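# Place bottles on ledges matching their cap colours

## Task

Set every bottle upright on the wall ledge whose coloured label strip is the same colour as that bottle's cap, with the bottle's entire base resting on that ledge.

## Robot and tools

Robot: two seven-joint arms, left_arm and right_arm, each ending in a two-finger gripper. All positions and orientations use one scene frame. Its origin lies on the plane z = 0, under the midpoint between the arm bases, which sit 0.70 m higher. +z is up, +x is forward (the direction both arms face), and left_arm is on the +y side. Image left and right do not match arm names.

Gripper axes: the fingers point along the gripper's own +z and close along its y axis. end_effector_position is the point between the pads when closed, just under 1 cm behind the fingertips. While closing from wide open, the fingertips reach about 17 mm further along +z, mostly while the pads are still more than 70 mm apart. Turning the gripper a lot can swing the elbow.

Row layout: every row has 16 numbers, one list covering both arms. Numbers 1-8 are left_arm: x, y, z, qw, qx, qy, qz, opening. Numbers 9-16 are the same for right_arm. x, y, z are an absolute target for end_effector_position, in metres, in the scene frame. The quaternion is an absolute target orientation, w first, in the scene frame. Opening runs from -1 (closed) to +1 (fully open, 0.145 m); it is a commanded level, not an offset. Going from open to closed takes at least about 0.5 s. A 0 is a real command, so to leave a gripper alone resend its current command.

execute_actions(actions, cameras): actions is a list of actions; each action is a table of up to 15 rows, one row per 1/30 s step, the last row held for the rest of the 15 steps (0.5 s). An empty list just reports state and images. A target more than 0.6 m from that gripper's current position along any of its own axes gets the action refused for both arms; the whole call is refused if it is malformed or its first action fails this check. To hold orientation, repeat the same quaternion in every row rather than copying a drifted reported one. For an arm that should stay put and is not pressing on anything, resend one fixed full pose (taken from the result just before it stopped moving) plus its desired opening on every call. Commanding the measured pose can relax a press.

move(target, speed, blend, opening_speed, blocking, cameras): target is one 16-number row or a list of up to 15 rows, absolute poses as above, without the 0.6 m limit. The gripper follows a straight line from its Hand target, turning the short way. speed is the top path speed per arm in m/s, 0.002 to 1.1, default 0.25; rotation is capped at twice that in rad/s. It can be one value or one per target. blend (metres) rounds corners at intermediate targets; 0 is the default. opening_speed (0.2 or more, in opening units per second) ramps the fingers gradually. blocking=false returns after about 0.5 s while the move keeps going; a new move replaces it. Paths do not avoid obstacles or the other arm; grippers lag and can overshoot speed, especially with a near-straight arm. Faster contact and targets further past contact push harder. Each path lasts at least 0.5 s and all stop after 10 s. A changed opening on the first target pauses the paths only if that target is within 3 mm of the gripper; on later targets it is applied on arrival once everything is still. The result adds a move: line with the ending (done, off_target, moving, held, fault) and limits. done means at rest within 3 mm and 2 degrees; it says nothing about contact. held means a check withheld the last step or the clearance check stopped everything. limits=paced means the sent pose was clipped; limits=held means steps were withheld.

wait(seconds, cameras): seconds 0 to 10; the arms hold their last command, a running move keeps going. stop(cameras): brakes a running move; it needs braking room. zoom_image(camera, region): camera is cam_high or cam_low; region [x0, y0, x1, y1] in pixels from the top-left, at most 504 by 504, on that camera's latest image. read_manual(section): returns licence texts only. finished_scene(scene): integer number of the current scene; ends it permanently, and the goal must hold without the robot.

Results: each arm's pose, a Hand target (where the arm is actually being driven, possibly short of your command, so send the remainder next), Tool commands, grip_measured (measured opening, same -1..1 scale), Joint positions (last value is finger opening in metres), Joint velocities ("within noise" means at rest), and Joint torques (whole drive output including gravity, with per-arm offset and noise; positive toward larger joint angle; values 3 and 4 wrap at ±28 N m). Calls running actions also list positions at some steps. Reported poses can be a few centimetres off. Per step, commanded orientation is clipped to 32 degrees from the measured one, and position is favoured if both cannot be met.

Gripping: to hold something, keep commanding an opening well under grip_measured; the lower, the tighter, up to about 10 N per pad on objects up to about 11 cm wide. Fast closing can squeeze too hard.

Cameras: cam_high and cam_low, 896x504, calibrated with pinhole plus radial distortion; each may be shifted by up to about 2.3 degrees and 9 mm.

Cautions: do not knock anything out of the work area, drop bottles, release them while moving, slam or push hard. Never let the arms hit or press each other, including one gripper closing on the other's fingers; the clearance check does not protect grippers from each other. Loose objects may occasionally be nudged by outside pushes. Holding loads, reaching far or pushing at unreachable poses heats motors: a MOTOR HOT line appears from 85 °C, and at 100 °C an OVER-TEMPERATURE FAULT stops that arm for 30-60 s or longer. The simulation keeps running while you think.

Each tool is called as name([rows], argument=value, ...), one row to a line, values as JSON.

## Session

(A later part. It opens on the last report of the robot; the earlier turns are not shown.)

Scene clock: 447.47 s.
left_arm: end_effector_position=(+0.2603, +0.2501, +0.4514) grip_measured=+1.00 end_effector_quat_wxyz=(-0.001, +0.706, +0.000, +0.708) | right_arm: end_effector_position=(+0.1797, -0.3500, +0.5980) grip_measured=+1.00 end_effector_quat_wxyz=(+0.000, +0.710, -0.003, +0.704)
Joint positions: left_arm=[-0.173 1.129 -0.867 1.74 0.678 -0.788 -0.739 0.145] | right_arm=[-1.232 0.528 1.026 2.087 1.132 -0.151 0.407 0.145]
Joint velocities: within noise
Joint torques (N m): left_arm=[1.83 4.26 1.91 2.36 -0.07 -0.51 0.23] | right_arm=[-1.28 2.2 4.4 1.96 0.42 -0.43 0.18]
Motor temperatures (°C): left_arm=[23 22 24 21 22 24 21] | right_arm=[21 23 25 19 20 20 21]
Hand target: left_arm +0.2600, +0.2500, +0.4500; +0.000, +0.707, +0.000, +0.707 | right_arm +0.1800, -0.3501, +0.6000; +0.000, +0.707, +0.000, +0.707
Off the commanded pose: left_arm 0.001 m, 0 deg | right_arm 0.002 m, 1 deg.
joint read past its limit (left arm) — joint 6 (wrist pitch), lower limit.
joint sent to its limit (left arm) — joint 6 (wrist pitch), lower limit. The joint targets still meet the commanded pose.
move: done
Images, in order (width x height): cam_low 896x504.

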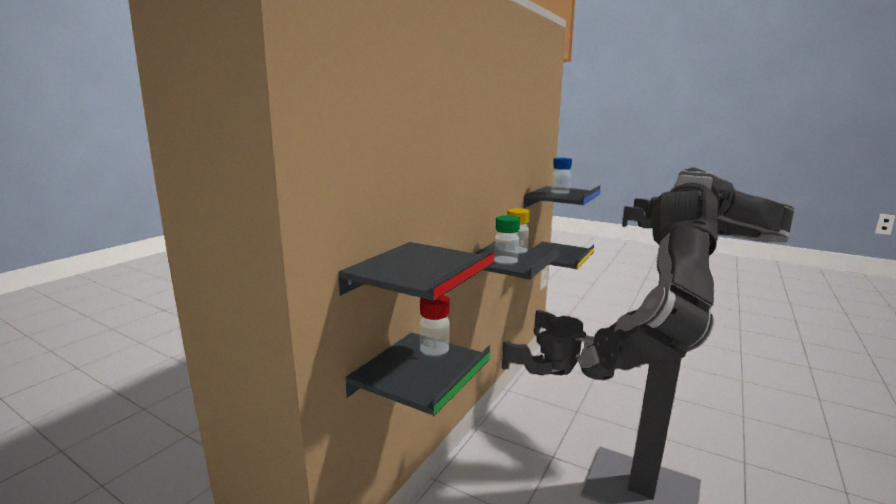

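move([
  [0.27,0.35,0.5,0,0.7071,0,0.7071,1,0.18,-0.35,0.6,0,0.7071,0,0.7071,1],
  [0.34,0.352,0.5,0,0.7071,0,0.7071,1,0.18,-0.35,0.6,0,0.7071,0,0.7071,1],
], speed=0.15)

zoom_image(camera="cam_low", region=[360, 240, 600, 420])

zoom_image(camera="cam_high", region=[420, 230, 540, 320])

Scene clock: 455.87 s.
left_arm: end_effector_position=(+0.3405, +0.3529, +0.5028) grip_measured=+1.00 end_effector_quat_wxyz=(-0.002, +0.704, +0.002, +0.710) | right_arm: end_effector_position=(+0.1797, -0.3500, +0.5980) grip_measured=+1.00 end_effector_quat_wxyz=(+0.000, +0.710, -0.003, +0.704)
Joint positions: left_arm=[-0.129 1.144 -0.35 1.425 1.167 -0.515 -0.013 0.145] | right_arm=[-1.232 0.528 1.026 2.087 1.132 -0.151 0.407 0.145]
Joint velocities: within noise
Joint torques (N m): left_arm=[4.39 6.58 2.03 1.59 0.09 -0.52 0.23] | right_arm=[-1.23 2.07 4.4 1.94 0.43 -0.47 0.17]
Motor temperatures (°C): left_arm=[22 22 24 21 21 24 21] | right_arm=[21 23 25 19 20 21 21]
Hand target: left_arm +0.3400, +0.3520, +0.5001; +0.000, +0.707, +0.000, +0.707 | right_arm +0.1800, -0.3501, +0.6000; +0.000, +0.707, +0.000, +0.707
Off the commanded pose: left_arm 0.003 m, 1 deg | right_arm 0.002 m, 1 deg.
move: done

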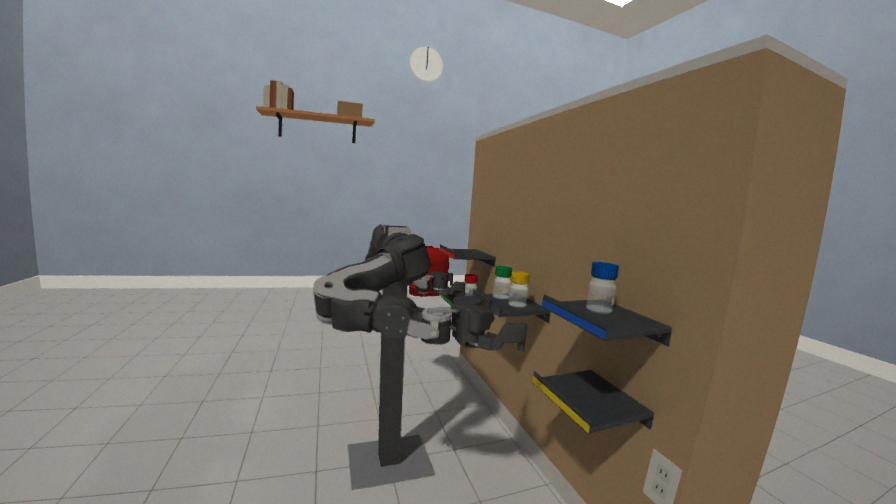

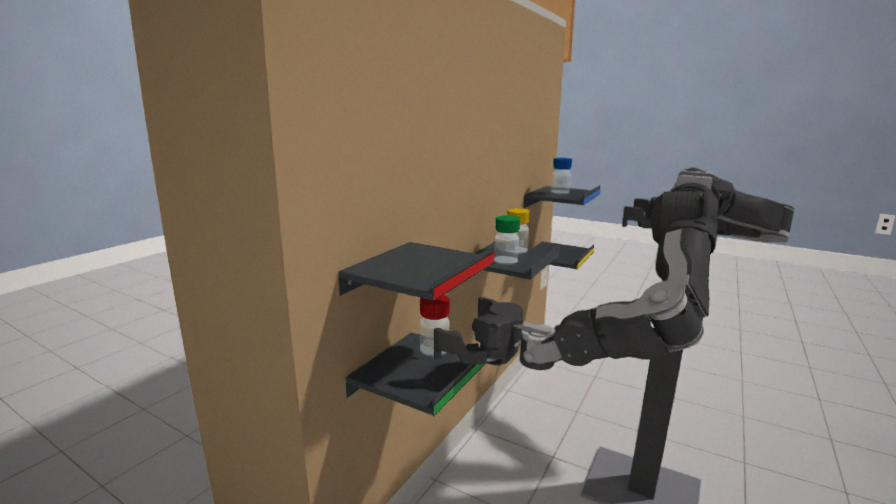

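Scaled by 2.100 from the camera's 896x504 image, which has a finer 1280x720 frame.

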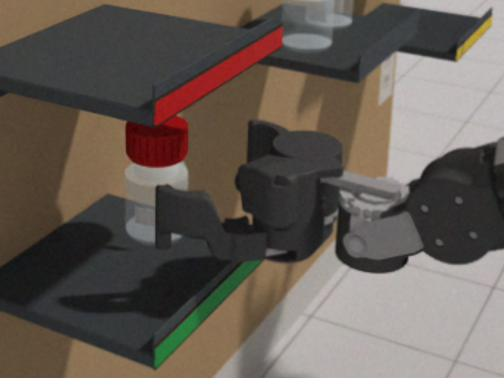

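Scaled by 4.200 from the camera's 896x504 image, which has a finer 1280x720 frame.

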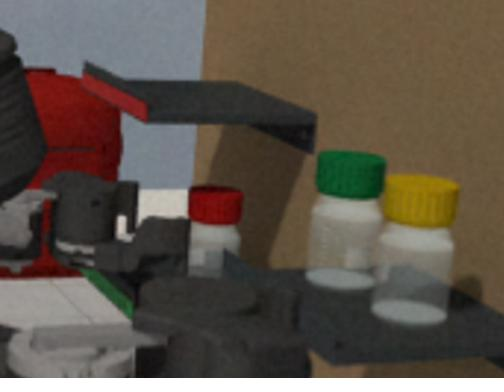

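move([
  [0.408,0.352,0.502,0,0.7071,0,0.7071,1,0.18,-0.35,0.6,0,0.7071,0,0.7071,1],
  [0.408,0.352,0.502,0,0.7071,0,0.7071,-0.8,0.18,-0.35,0.6,0,0.7071,0,0.7071,1],
], speed=0.12, opening_speed=1.2)

zoom_image(camera="cam_low", region=[360, 240, 600, 420])

Scene clock: 467.93 s.
left_arm: end_effector_position=(+0.4088, +0.3525, +0.5058) grip_measured=-0.51 end_effector_quat_wxyz=(-0.001, +0.703, +0.002, +0.711) | right_arm: end_effector_position=(+0.1797, -0.3500, +0.5980) grip_measured=+1.00 end_effector_quat_wxyz=(+0.000, +0.710, -0.003, +0.704)
Joint positions: left_arm=[0.337 0.946 -0.524 1.116 1.073 -0.347 0.096 0.037] | right_arm=[-1.232 0.528 1.026 2.087 1.132 -0.151 0.407 0.145]
Joint velocities: within noise
Joint torques (N m): left_arm=[6 6.11 1.85 2.13 0.15 -0.54 0.17] | right_arm=[-1.36 2.28 4.48 1.94 0.43 -0.49 0.19]
Motor temperatures (°C): left_arm=[23 23 24 21 21 25 21] | right_arm=[21 23 25 19 20 21 21]
Hand target: left_arm +0.4080, +0.3519, +0.5020; +0.000, +0.707, +0.000, +0.707 | right_arm +0.1800, -0.3501, +0.6000; +0.000, +0.707, +0.000, +0.707
Off the commanded pose: left_arm 0.004 m, 1 deg | right_arm 0.002 m, 1 deg.
move: off_target (left_arm); target 2's new opening was sent with left_arm's hand 0.004 m and 1 deg from that target

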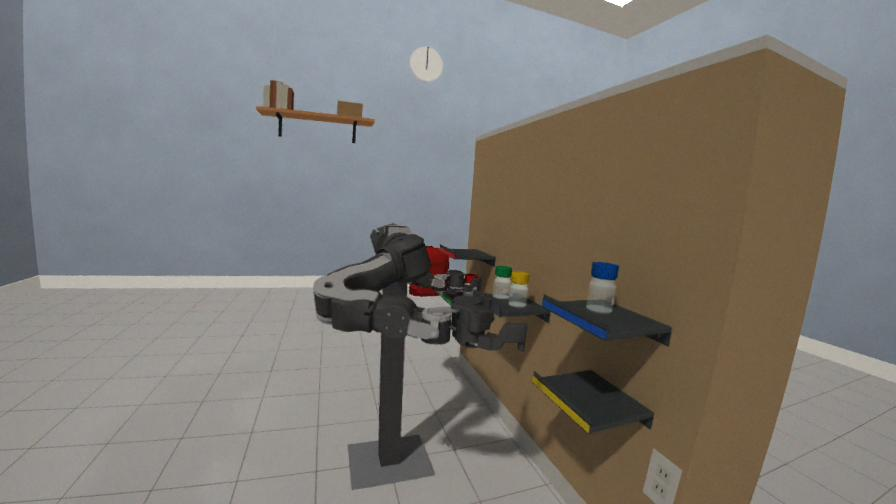

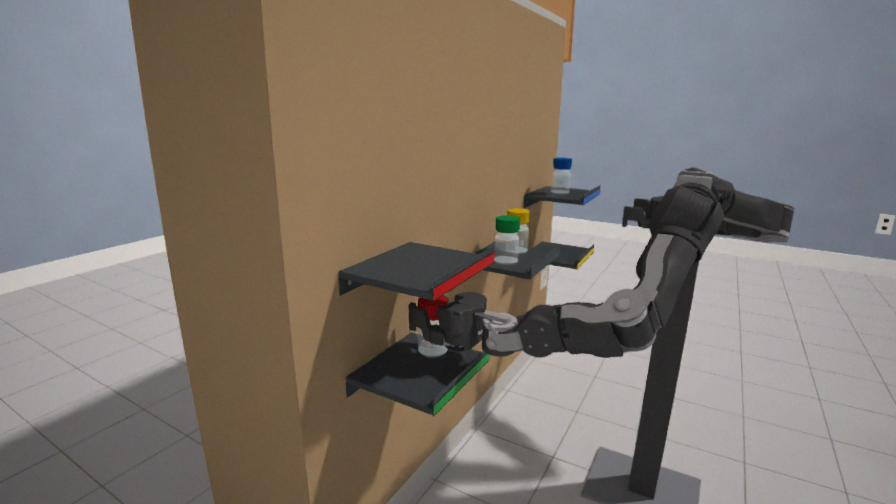

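Scaled by 2.100 from the camera's 896x504 image, which has a finer 1280x720 frame.

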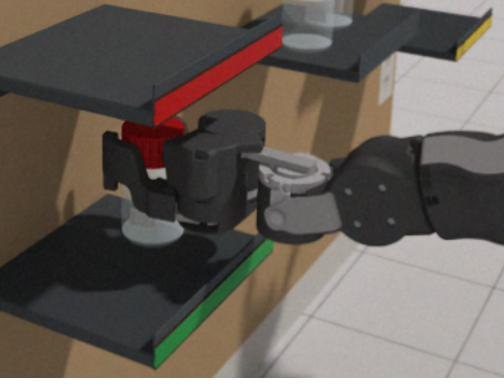

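move([
  [0.408,0.352,0.54,0,0.7071,0,0.7071,-0.8,0.18,-0.35,0.6,0,0.7071,0,0.7071,1],
  [0.21,0.36,0.54,0,0.7071,0,0.7071,-0.8,0.18,-0.35,0.6,0,0.7071,0,0.7071,1],
  [0.21,0.36,0.745,0,0.7071,0,0.7071,-0.8,0.18,-0.35,0.6,0,0.7071,0,0.7071,1],
  [0.408,0.355,0.745,0,0.7071,0,0.7071,-0.8,0.18,-0.35,0.6,0,0.7071,0,0.7071,1],
], speed=[0.1,0.15,0.15,0.15])

zoom_image(camera="cam_low", region=[320, 140, 560, 320])

zoom_image(camera="cam_high", region=[420, 210, 540, 300])

Scene clock: 485.50 s.
left_arm: end_effector_position=(+0.4081, +0.3535, +0.7441) grip_measured=-0.55 end_effector_quat_wxyz=(+0.002, +0.709, -0.003, +0.705) | right_arm: end_effector_position=(+0.1797, -0.3500, +0.5980) grip_measured=+1.00 end_effector_quat_wxyz=(+0.000, +0.710, -0.003, +0.704)
Joint positions: left_arm=[-1.37 1.727 1.565 1.49 1.585 0.2 -0.07 0.034] | right_arm=[-1.232 0.528 1.026 2.087 1.132 -0.151 0.407 0.145]
Joint velocities: within noise
Joint torques (N m): left_arm=[6.13 1.62 3.71 -0.03 0.13 -0.84 -0.06] | right_arm=[-1.44 2.15 4.52 1.95 0.42 -0.47 0.17]
Motor temperatures (°C): left_arm=[23 23 24 21 21 25 21] | right_arm=[21 23 25 19 20 21 21]
Hand target: left_arm +0.4080, +0.3550, +0.7451; +0.000, +0.707, +0.000, +0.707 | right_arm +0.1800, -0.3501, +0.6000; +0.000, +0.707, +0.000, +0.707
Off the commanded pose: left_arm 0.002 m, 1 deg | right_arm 0.002 m, 1 deg.
joint sent to its limit (left arm) — joint 5 (forearm roll), upper limit. The joint targets still meet the commanded pose.
move: done

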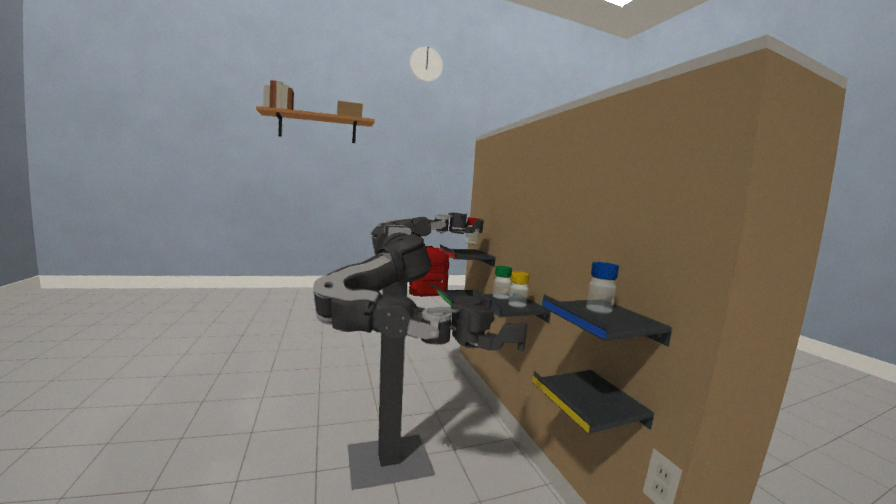

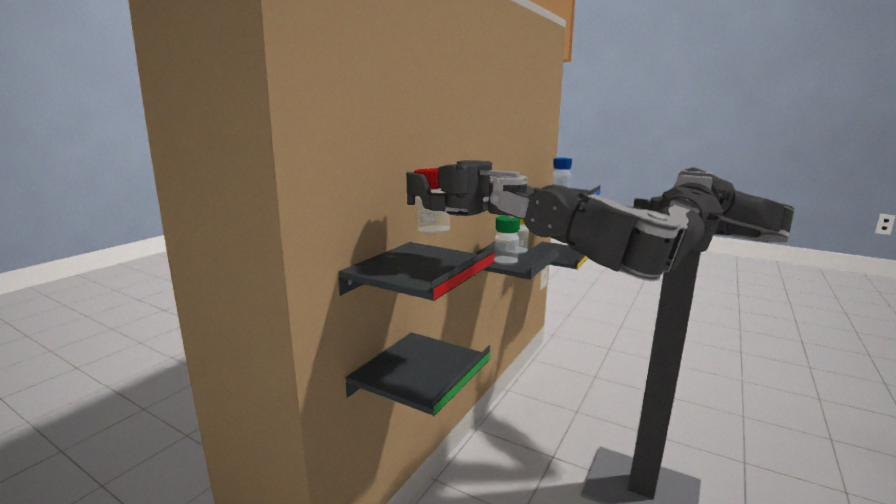

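Scaled by 2.100 from the camera's 896x504 image, which has a finer 1280x720 frame.

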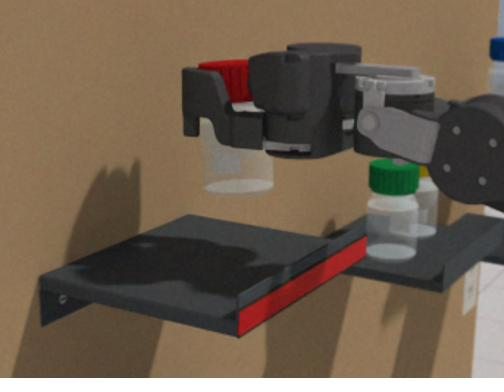

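Scaled by 4.200 from the camera's 896x504 image, which has a finer 1280x720 frame.

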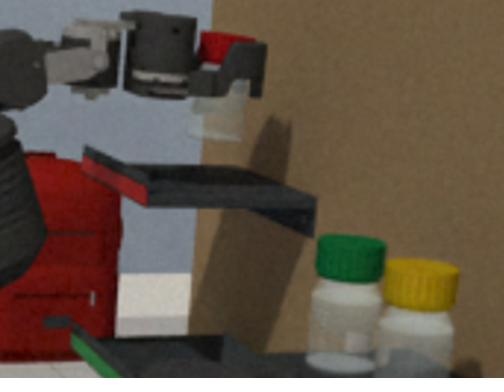

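move([
  [0.408,0.366,0.715,0,0.7071,0,0.7071,-0.8,0.18,-0.35,0.6,0,0.7071,0,0.7071,1],
  [0.408,0.366,0.681,0,0.7071,0,0.7071,-0.8,0.18,-0.35,0.6,0,0.7071,0,0.7071,1],
], speed=[0.08,0.025])

zoom_image(camera="cam_low", region=[320, 180, 520, 320])

zoom_image(camera="cam_high", region=[430, 220, 510, 280])

Scene clock: 501.57 s.
left_arm: end_effector_position=(+0.4077, +0.3663, +0.6996) grip_measured=-0.55 end_effector_quat_wxyz=(-0.006, +0.683, -0.003, +0.730) | right_arm: end_effector_position=(+0.1797, -0.3500, +0.5980) grip_measured=+1.00 end_effector_quat_wxyz=(+0.000, +0.710, -0.003, +0.704)
Joint positions: left_arm=[-1.396 1.705 1.335 1.466 1.586 -0.125 -0.031 0.034] | right_arm=[-1.232 0.528 1.026 2.087 1.132 -0.151 0.407 0.145]
Joint velocities: within noise
Joint torques (N m): left_arm=[2.81 1.52 0.36 0.53 0.13 0.41 0.07] | right_arm=[-1.31 2.31 4.42 1.89 0.41 -0.48 0.18]
Motor temperatures (°C): left_arm=[24 22 25 21 21 25 21] | right_arm=[20 23 25 19 20 21 21]
Hand target: left_arm +0.4074, +0.3661, +0.6811; -0.006, +0.707, -0.005, +0.707 | right_arm +0.1800, -0.3501, +0.6000; +0.000, +0.707, +0.000, +0.707
Off the commanded pose: left_arm 0.019 m, 4 deg | right_arm 0.002 m, 1 deg.
joint sent to its limit (left arm) — joint 1 (shoulder pitch), lower limit; joint 5 (forearm roll), upper limit. The joint targets still meet the commanded pose.
move: off_target (left_arm)

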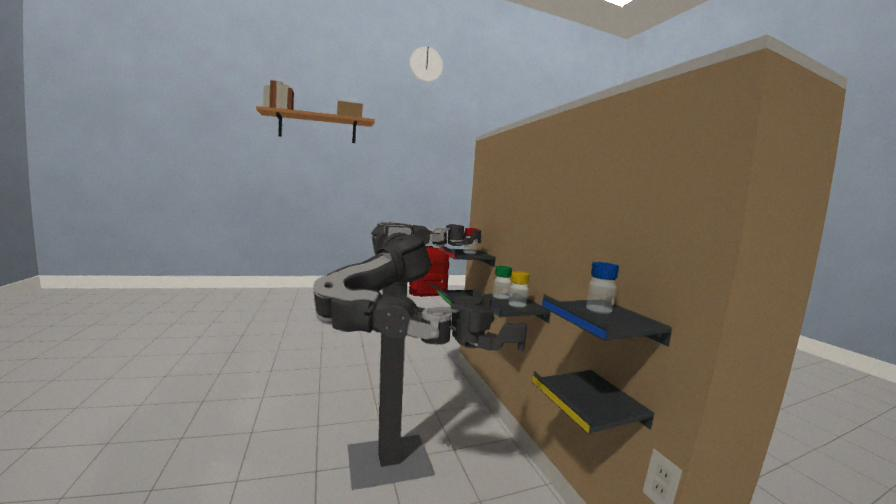

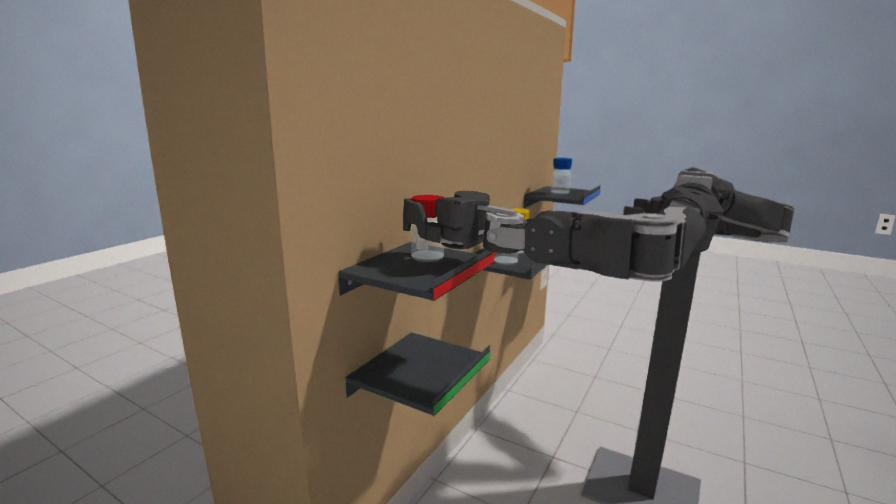

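Scaled by 2.520 from the camera's 896x504 image, which has a finer 1280x720 frame.

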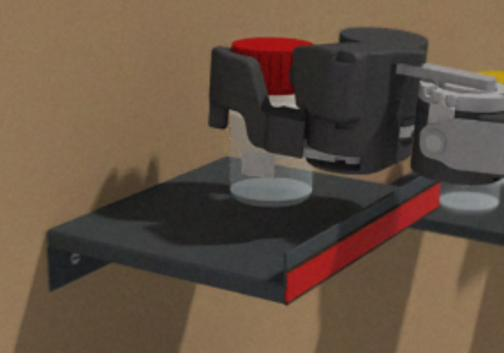

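Scaled by 6.300 from the camera's 896x504 image, which has a finer 1280x720 frame.

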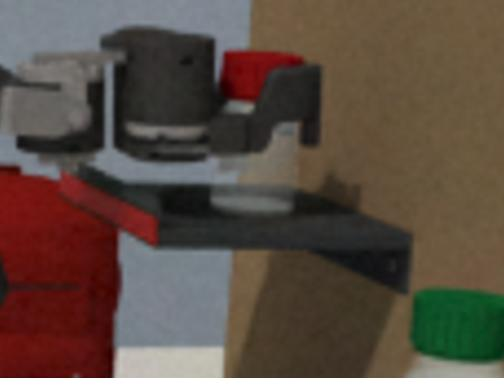

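move([
  [0.408,0.366,0.698,0,0.705,0,0.709,-0.8,0.18,-0.35,0.6,0,0.7071,0,0.7071,1],
  [0.408,0.366,0.698,0,0.705,0,0.709,1,0.18,-0.35,0.6,0,0.7071,0,0.7071,1],
  [0.21,0.366,0.7,0,0.7071,0,0.7071,1,0.18,-0.35,0.6,0,0.7071,0,0.7071,1],
], speed=[0.05,0.05,0.09], opening_speed=0.8)

zoom_image(camera="cam_low", region=[320, 170, 580, 320])

zoom_image(camera="cam_high", region=[430, 220, 560, 320])

Scene clock: 520.13 s.
left_arm: end_effector_position=(+0.2098, +0.3673, +0.7000) grip_measured=+1.00 end_effector_quat_wxyz=(-0.002, +0.706, +0.002, +0.708) | right_arm: end_effector_position=(+0.1797, -0.3500, +0.5980) grip_measured=+1.00 end_effector_quat_wxyz=(+0.000, +0.710, -0.003, +0.704)
Joint positions: left_arm=[-1.409 0.753 1.547 2.096 1.513 0.131 0.288 0.145] | right_arm=[-1.232 0.528 1.026 2.087 1.132 -0.151 0.407 0.145]
Joint velocities: within noise
Joint torques (N m): left_arm=[-1.49 1.54 3.32 0.76 0.32 -0.48 0.23] | right_arm=[-1.33 2.23 4.49 2 0.41 -0.49 0.15]
Motor temperatures (°C): left_arm=[23 22 25 21 21 25 21] | right_arm=[20 23 25 19 20 21 21]
Hand target: left_arm +0.2100, +0.3661, +0.7000; +0.000, +0.707, +0.000, +0.707 | right_arm +0.1800, -0.3501, +0.6000; +0.000, +0.707, +0.000, +0.707
Off the commanded pose: left_arm 0.001 m, 0 deg | right_arm 0.002 m, 1 deg.
joint sent to its limit (left arm) — joint 1 (shoulder pitch), lower limit. The joint targets still meet the commanded pose.
move: done

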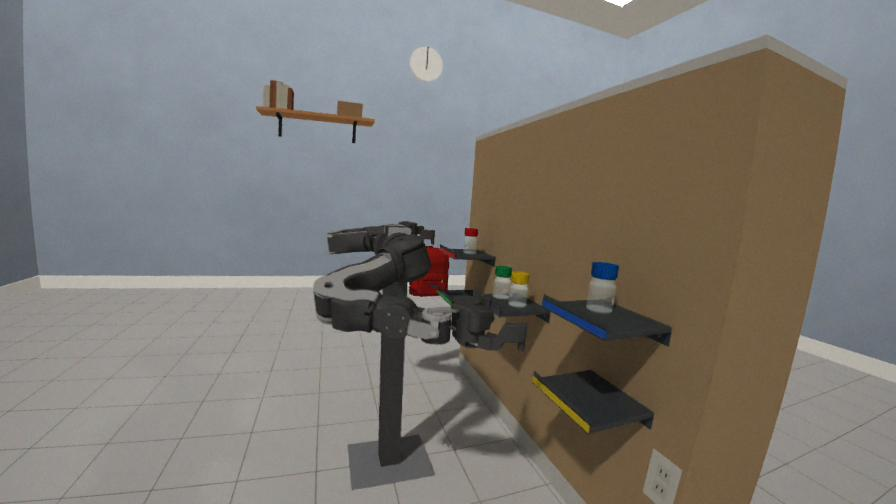

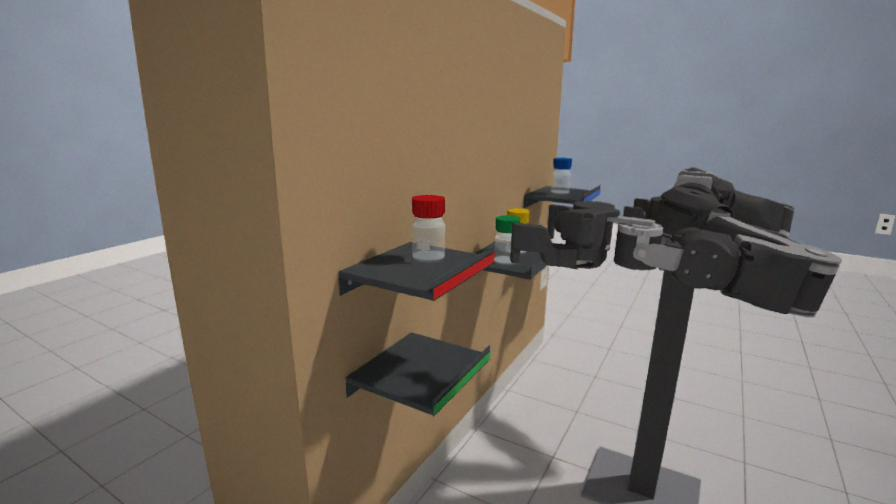

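Scaled by 1.938 from the camera's 896x504 image, which has a finer 1280x720 frame.

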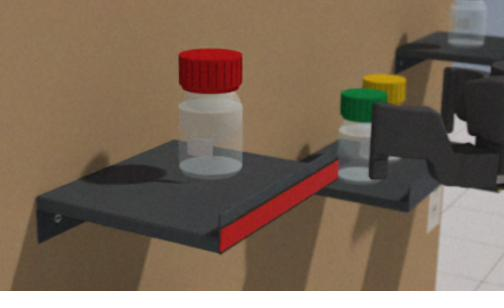

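Scaled by 3.877 from the camera's 896x504 image, which has a finer 1280x720 frame.

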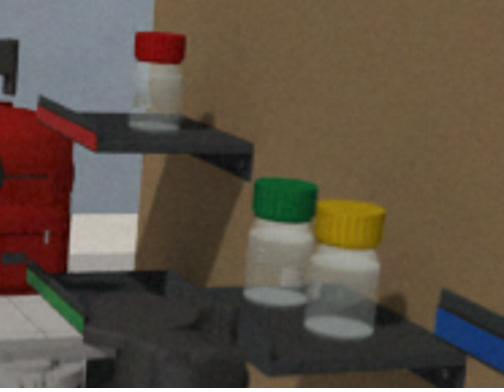

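move([
  [0.26,0.2,0.71,0.2126,0.6744,-0.2126,0.6744,0.24,0.18,-0.35,0.6,0,0.7071,0,0.7071,1],
  [0.27,0.09,0.68,0.2126,0.6744,-0.2126,0.6744,0.24,0.18,-0.35,0.6,0,0.7071,0,0.7071,1],
  [0.275,0.073,0.6,0,0.7071,0,0.7071,0.24,0.18,-0.35,0.6,0,0.7071,0,0.7071,1],
], speed=0.25)

zoom_image(camera="cam_low", region=[440, 180, 620, 310])

zoom_image(camera="cam_high", region=[430, 230, 560, 330])

Scene clock: 557.63 s.
left_arm: end_effector_position=(+0.2747, +0.0742, +0.6012) grip_measured=+0.24 end_effector_quat_wxyz=(+0.187, +0.751, -0.184, +0.606) | right_arm: end_effector_position=(+0.1797, -0.3500, +0.5980) grip_measured=+1.00 end_effector_quat_wxyz=(+0.000, +0.710, -0.003, +0.704)
Joint positions: left_arm=[-1.407 2.01 0.923 2.432 1.414 -0.273 -0.749 0.093] | right_arm=[-1.232 0.528 1.026 2.087 1.132 -0.151 0.407 0.145]
Joint velocities: within noise
Joint torques (N m): left_arm=[4.42 0.91 2.48 1.25 -0.16 -0.4 0.27] | right_arm=[-1.36 2.28 4.55 1.88 0.4 -0.45 0.17]
Motor temperatures (°C): left_arm=[22 21 26 21 21 25 21] | right_arm=[20 23 25 19 20 21 21]
Hand target: left_arm +0.2748, +0.0739, +0.6003; +0.188, +0.752, -0.186, +0.604 | right_arm +0.1800, -0.3501, +0.6000; +0.000, +0.707, +0.000, +0.707
Off the commanded pose: left_arm 0.002 m, 33 deg; orientation clipped | right_arm 0.002 m, 1 deg.
joint read past its limit (left arm) — joint 4 (elbow), upper limit, where the elbow is as bent as it goes.
joint sent to its limit (left arm) — joint 1 (shoulder pitch), lower limit; joint 2 (shoulder roll), upper limit. The joint targets are off in orientation, not in position.
move: off_target (left_arm); limits=paced

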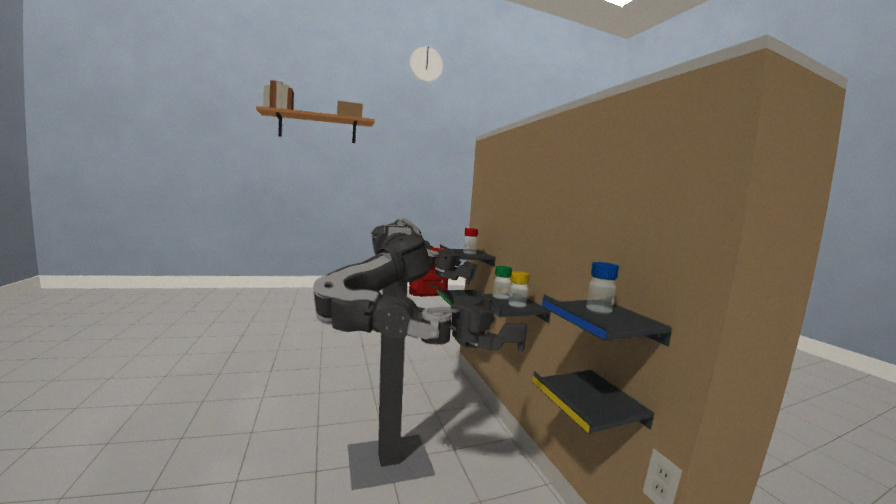

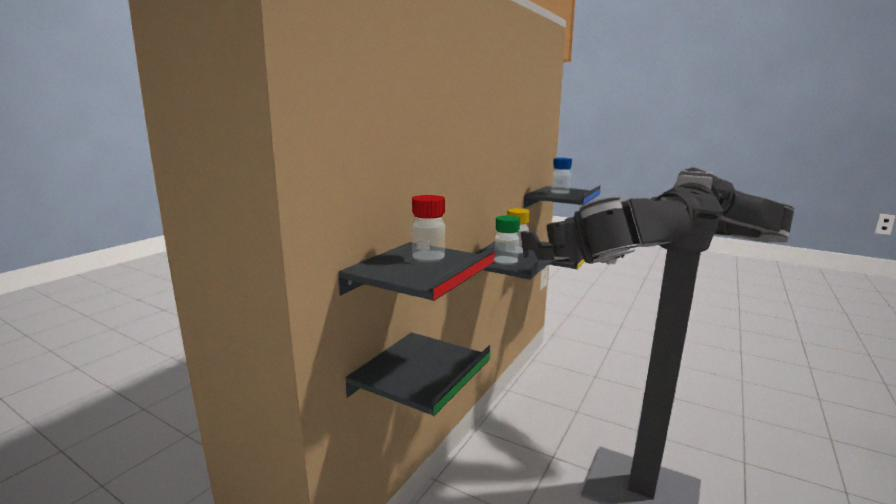

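Scaled by 2.800 from the camera's 896x504 image, which has a finer 1280x720 frame.

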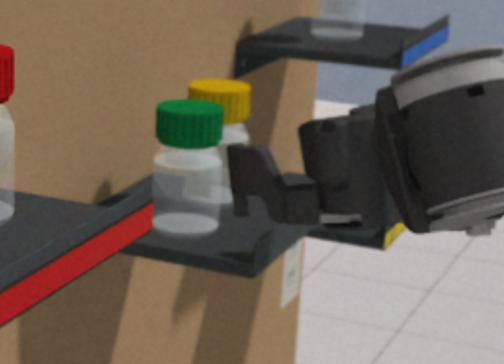

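Scaled by 3.877 from the camera's 896x504 image, which has a finer 1280x720 frame.

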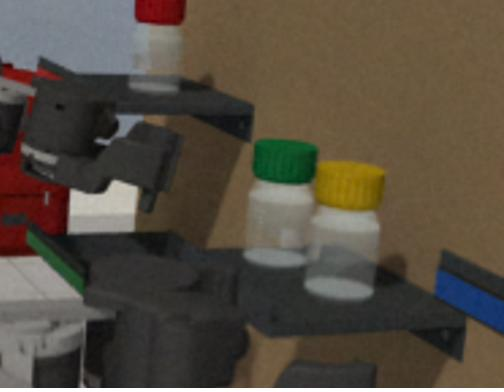

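move([
  [0.24,0.25,0.71,0,0.7071,0,0.7071,0.24,0.18,-0.35,0.6,0,0.7071,0,0.7071,1],
  [0.21,0.36,0.6,0,0.7071,0,0.7071,0.24,0.18,-0.35,0.6,0,0.7071,0,0.7071,1],
  [0.24,0.3,0.45,0,0.7071,0,0.7071,0.24,0.18,-0.35,0.6,0,0.7071,0,0.7071,1],
  [0.25,0.12,0.45,0.0923,0.701,-0.0923,0.701,0.24,0.18,-0.35,0.6,0,0.7071,0,0.7071,1],
], speed=0.28, cameras=["cam_low"])

Scene clock: 574.07 s.
left_arm: end_effector_position=(+0.2498, +0.1190, +0.4501) grip_measured=+0.24 end_effector_quat_wxyz=(+0.095, +0.700, -0.094, +0.702) | right_arm: end_effector_position=(+0.1797, -0.3500, +0.5980) grip_measured=+1.00 end_effector_quat_wxyz=(+0.000, +0.710, -0.003, +0.704)
Joint positions: left_arm=[-0.506 0.382 -0.272 1.843 0.197 -0.325 -0.098 0.093] | right_arm=[-1.232 0.528 1.026 2.087 1.132 -0.151 0.407 0.145]
Joint velocities: within noise
Joint torques (N m): left_arm=[0.59 1.09 0.55 5.7 0.05 -0.54 -0.03] | right_arm=[-1.33 2.28 4.57 1.89 0.42 -0.47 0.17]
Motor temperatures (°C): left_arm=[22 21 25 21 21 25 21] | right_arm=[20 23 25 19 20 21 21]
Hand target: left_arm +0.2500, +0.1200, +0.4499; +0.092, +0.701, -0.092, +0.701 | right_arm +0.1800, -0.3501, +0.6000; +0.000, +0.707, +0.000, +0.707
Off the commanded pose: left_arm 0.001 m, 0 deg | right_arm 0.002 m, 1 deg.
move: done
Images, in order (width x height): cam_low 896x504.

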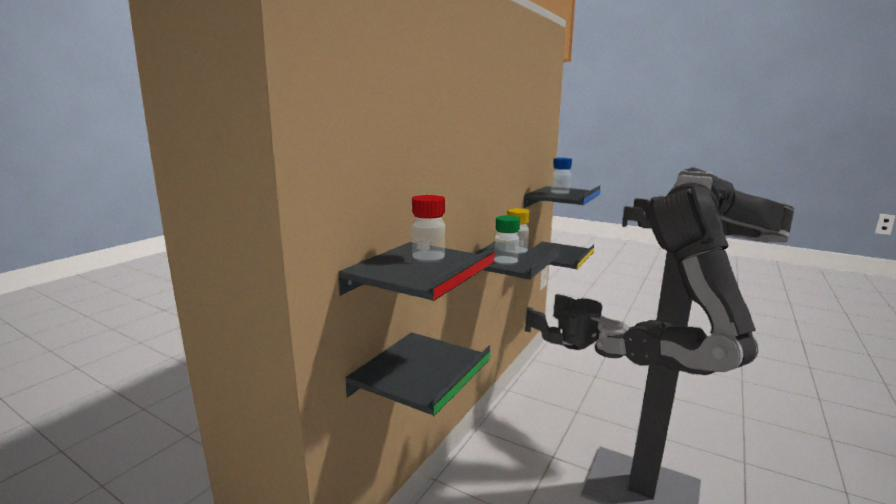

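move([
  [0.25,0.11,0.6,0.0923,0.701,-0.0923,0.701,0.24,0.18,-0.35,0.6,0,0.7071,0,0.7071,1],
  [0.285,0.074,0.6,0,0.7071,0,0.7071,0.24,0.18,-0.35,0.6,0,0.7071,0,0.7071,1],
], speed=0.2)

zoom_image(camera="cam_low", region=[440, 180, 620, 310])

zoom_image(camera="cam_high", region=[430, 230, 560, 330])

Scene clock: 583.87 s.
left_arm: end_effector_position=(+0.2846, +0.0736, +0.6025) grip_measured=+0.24 end_effector_quat_wxyz=(+0.003, +0.704, +0.000, +0.710) | right_arm: end_effector_position=(+0.1797, -0.3500, +0.5980) grip_measured=+1.00 end_effector_quat_wxyz=(+0.000, +0.710, -0.003, +0.704)
Joint positions: left_arm=[-0.175 0.007 -0.529 2.323 -0.1 0.585 -0.463 0.093] | right_arm=[-1.232 0.528 1.026 2.087 1.132 -0.151 0.407 0.145]
Joint velocities: within noise
Joint torques (N m): left_arm=[2.07 -1.65 -0.57 3.75 -0.1 -0.5 0] | right_arm=[-1.28 2.31 4.46 1.98 0.4 -0.48 0.15]
Motor temperatures (°C): left_arm=[22 21 25 22 21 25 21] | right_arm=[20 23 25 19 20 21 21]
Hand target: left_arm +0.2850, +0.0740, +0.6000; +0.000, +0.707, +0.000, +0.707 | right_arm +0.1800, -0.3501, +0.6000; +0.000, +0.707, +0.000, +0.707
Off the commanded pose: left_arm 0.003 m, 1 deg | right_arm 0.002 m, 1 deg.
move: done

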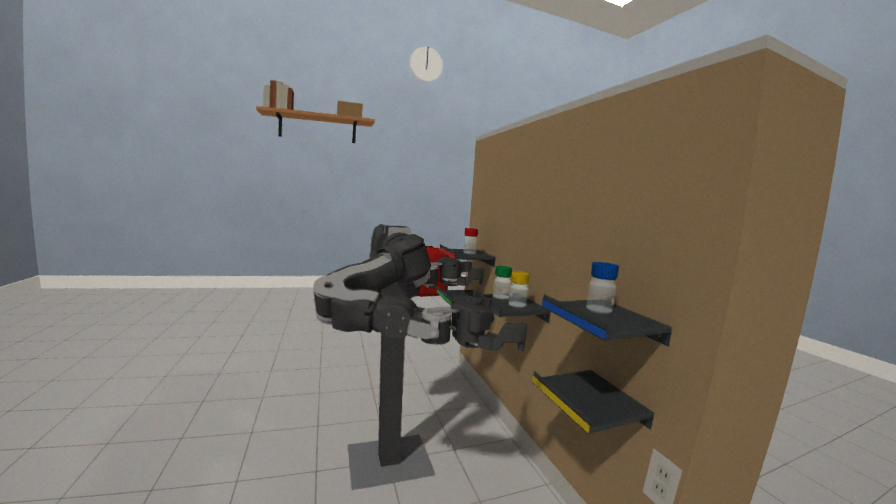

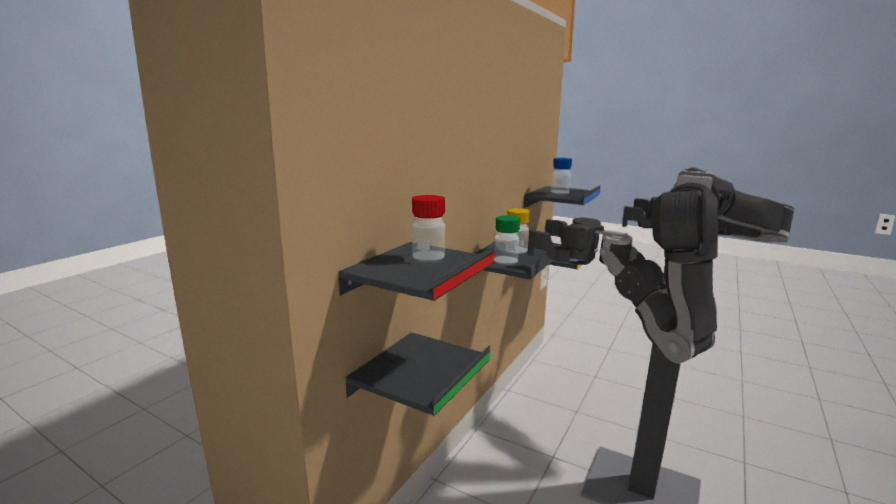

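Scaled by 2.800 from the camera's 896x504 image, which has a finer 1280x720 frame.

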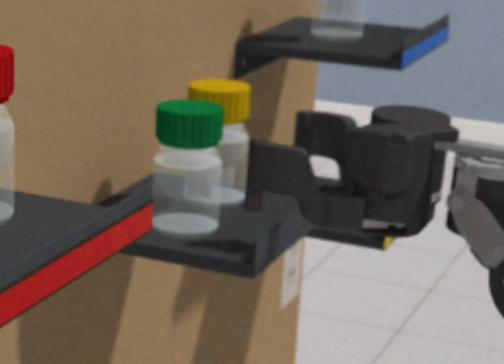

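Scaled by 3.877 from the camera's 896x504 image, which has a finer 1280x720 frame.

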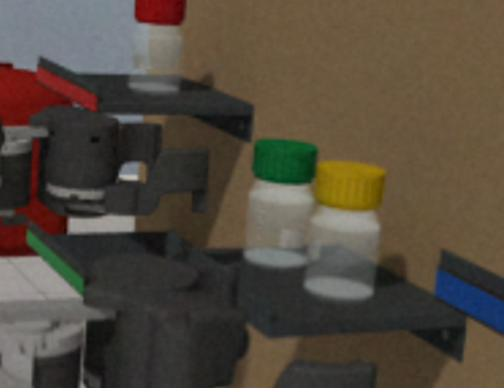

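move(target=[0.34,0.071,0.6,0,0.7071,0,0.7071,0.24,0.18,-0.35,0.6,0,0.7071,0,0.7071,1], speed=0.1)

zoom_image(camera="cam_low", region=[460, 190, 580, 280])

zoom_image(camera="cam_high", region=[460, 240, 560, 320])

Scene clock: 603.53 s.
left_arm: end_effector_position=(+0.3398, +0.0720, +0.6025) grip_measured=+0.24 end_effector_quat_wxyz=(-0.001, +0.705, +0.002, +0.710) | right_arm: end_effector_position=(+0.1797, -0.3500, +0.5980) grip_measured=+1.00 end_effector_quat_wxyz=(+0.000, +0.710, -0.003, +0.704)
Joint positions: left_arm=[0.068 -0.046 -0.427 2.101 -0.019 0.604 -0.423 0.093] | right_arm=[-1.232 0.528 1.026 2.087 1.132 -0.151 0.407 0.145]
Joint velocities: within noise
Joint torques (N m): left_arm=[4.15 -1.44 -0.66 3.86 0.01 -0.61 0.17] | right_arm=[-1.25 2.28 4.45 1.84 0.41 -0.48 0.18]
Motor temperatures (°C): left_arm=[22 21 24 22 21 25 21] | right_arm=[20 23 25 19 20 21 21]
Hand target: left_arm +0.3400, +0.0710, +0.6001; +0.000, +0.707, +0.000, +0.707 | right_arm +0.1800, -0.3501, +0.6000; +0.000, +0.707, +0.000, +0.707
Off the commanded pose: left_arm 0.003 m, 1 deg | right_arm 0.002 m, 1 deg.
move: done

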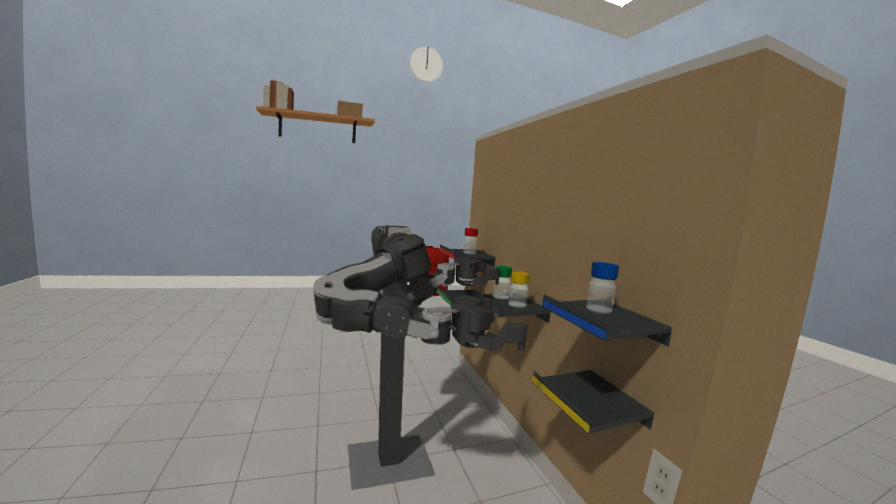

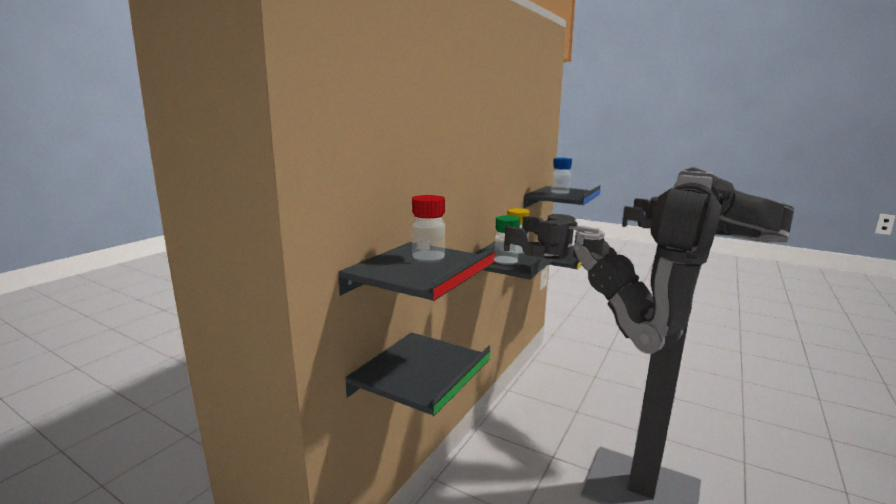

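Scaled by 4.200 from the camera's 896x504 image, which has a finer 1280x720 frame.

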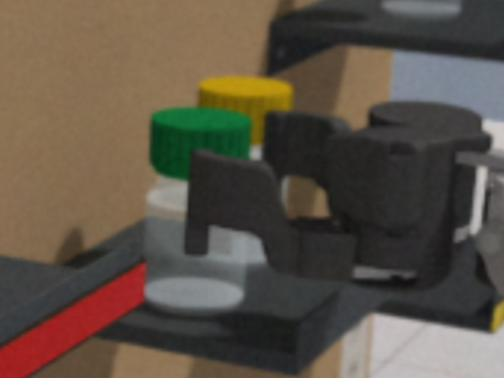

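Scaled by 5.040 from the camera's 896x504 image, which has a finer 1280x720 frame.

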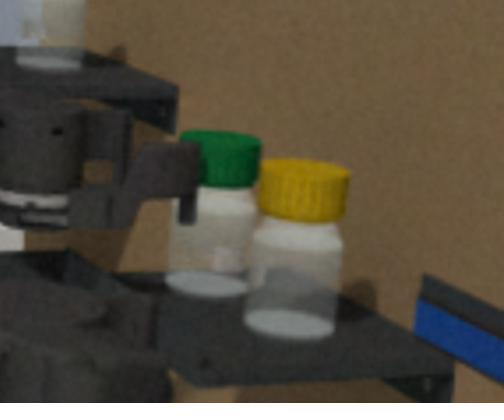

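move(target=[0.402,0.071,0.6,0,0.7071,0,0.7071,0.24,0.18,-0.35,0.6,0,0.7071,0,0.7071,1], speed=0.05)

zoom_image(camera="cam_low", region=[460, 190, 580, 280])

zoom_image(camera="cam_high", region=[460, 240, 560, 320])

Scene clock: 619.53 s.
left_arm: end_effector_position=(+0.4015, +0.0719, +0.6019) grip_measured=+0.24 end_effector_quat_wxyz=(-0.001, +0.705, +0.002, +0.709) | right_arm: end_effector_position=(+0.1797, -0.3500, +0.5980) grip_measured=+1.00 end_effector_quat_wxyz=(+0.000, +0.710, -0.003, +0.704)
Joint positions: left_arm=[0.316 -0.053 -0.357 1.809 0.071 0.548 -0.398 0.093] | right_arm=[-1.232 0.528 1.026 2.087 1.132 -0.151 0.407 0.145]
Joint velocities: within noise
Joint torques (N m): left_arm=[6.76 -1.52 -0.34 3.84 0 -0.67 0.18] | right_arm=[-1.31 2.2 4.49 1.94 0.4 -0.47 0.18]
Motor temperatures (°C): left_arm=[22 21 24 22 21 25 21] | right_arm=[20 23 25 19 20 21 21]
Hand target: left_arm +0.4020, +0.0711, +0.6000; +0.000, +0.707, +0.000, +0.707 | right_arm +0.1800, -0.3501, +0.6000; +0.000, +0.707, +0.000, +0.707
Off the commanded pose: left_arm 0.002 m, 0 deg | right_arm 0.002 m, 1 deg.
move: done

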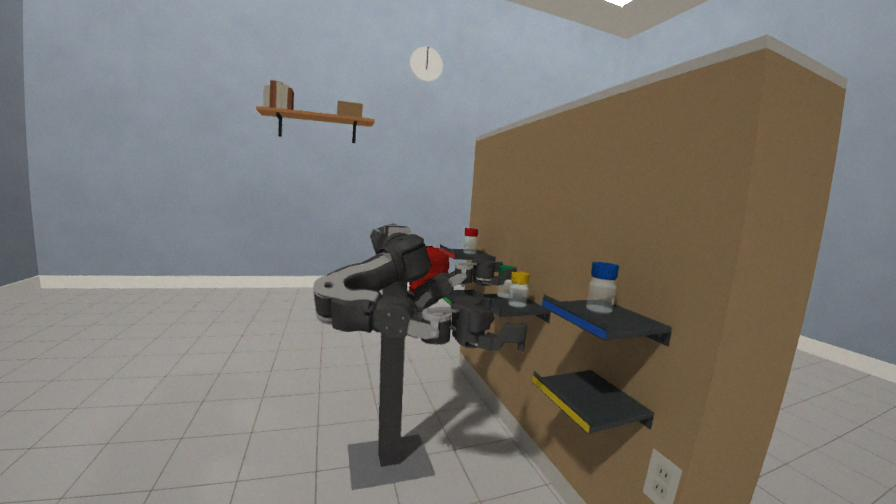

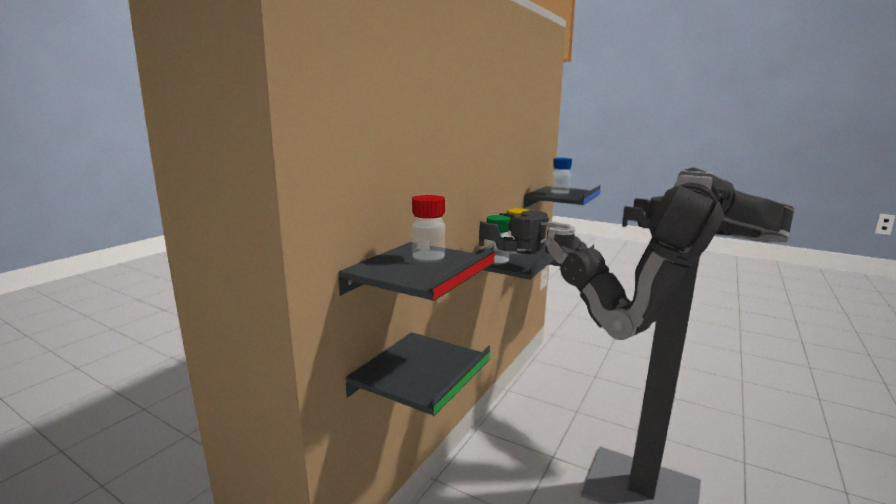

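Scaled by 4.200 from the camera's 896x504 image, which has a finer 1280x720 frame.

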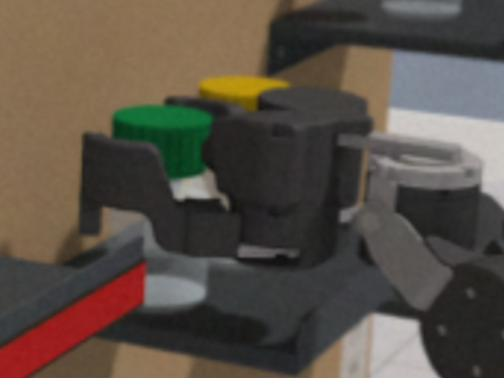

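Scaled by 5.040 from the camera's 896x504 image, which has a finer 1280x720 frame.

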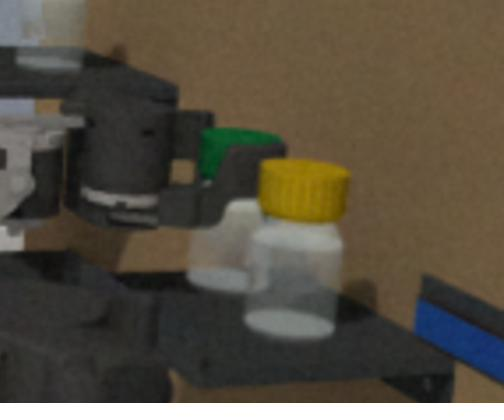

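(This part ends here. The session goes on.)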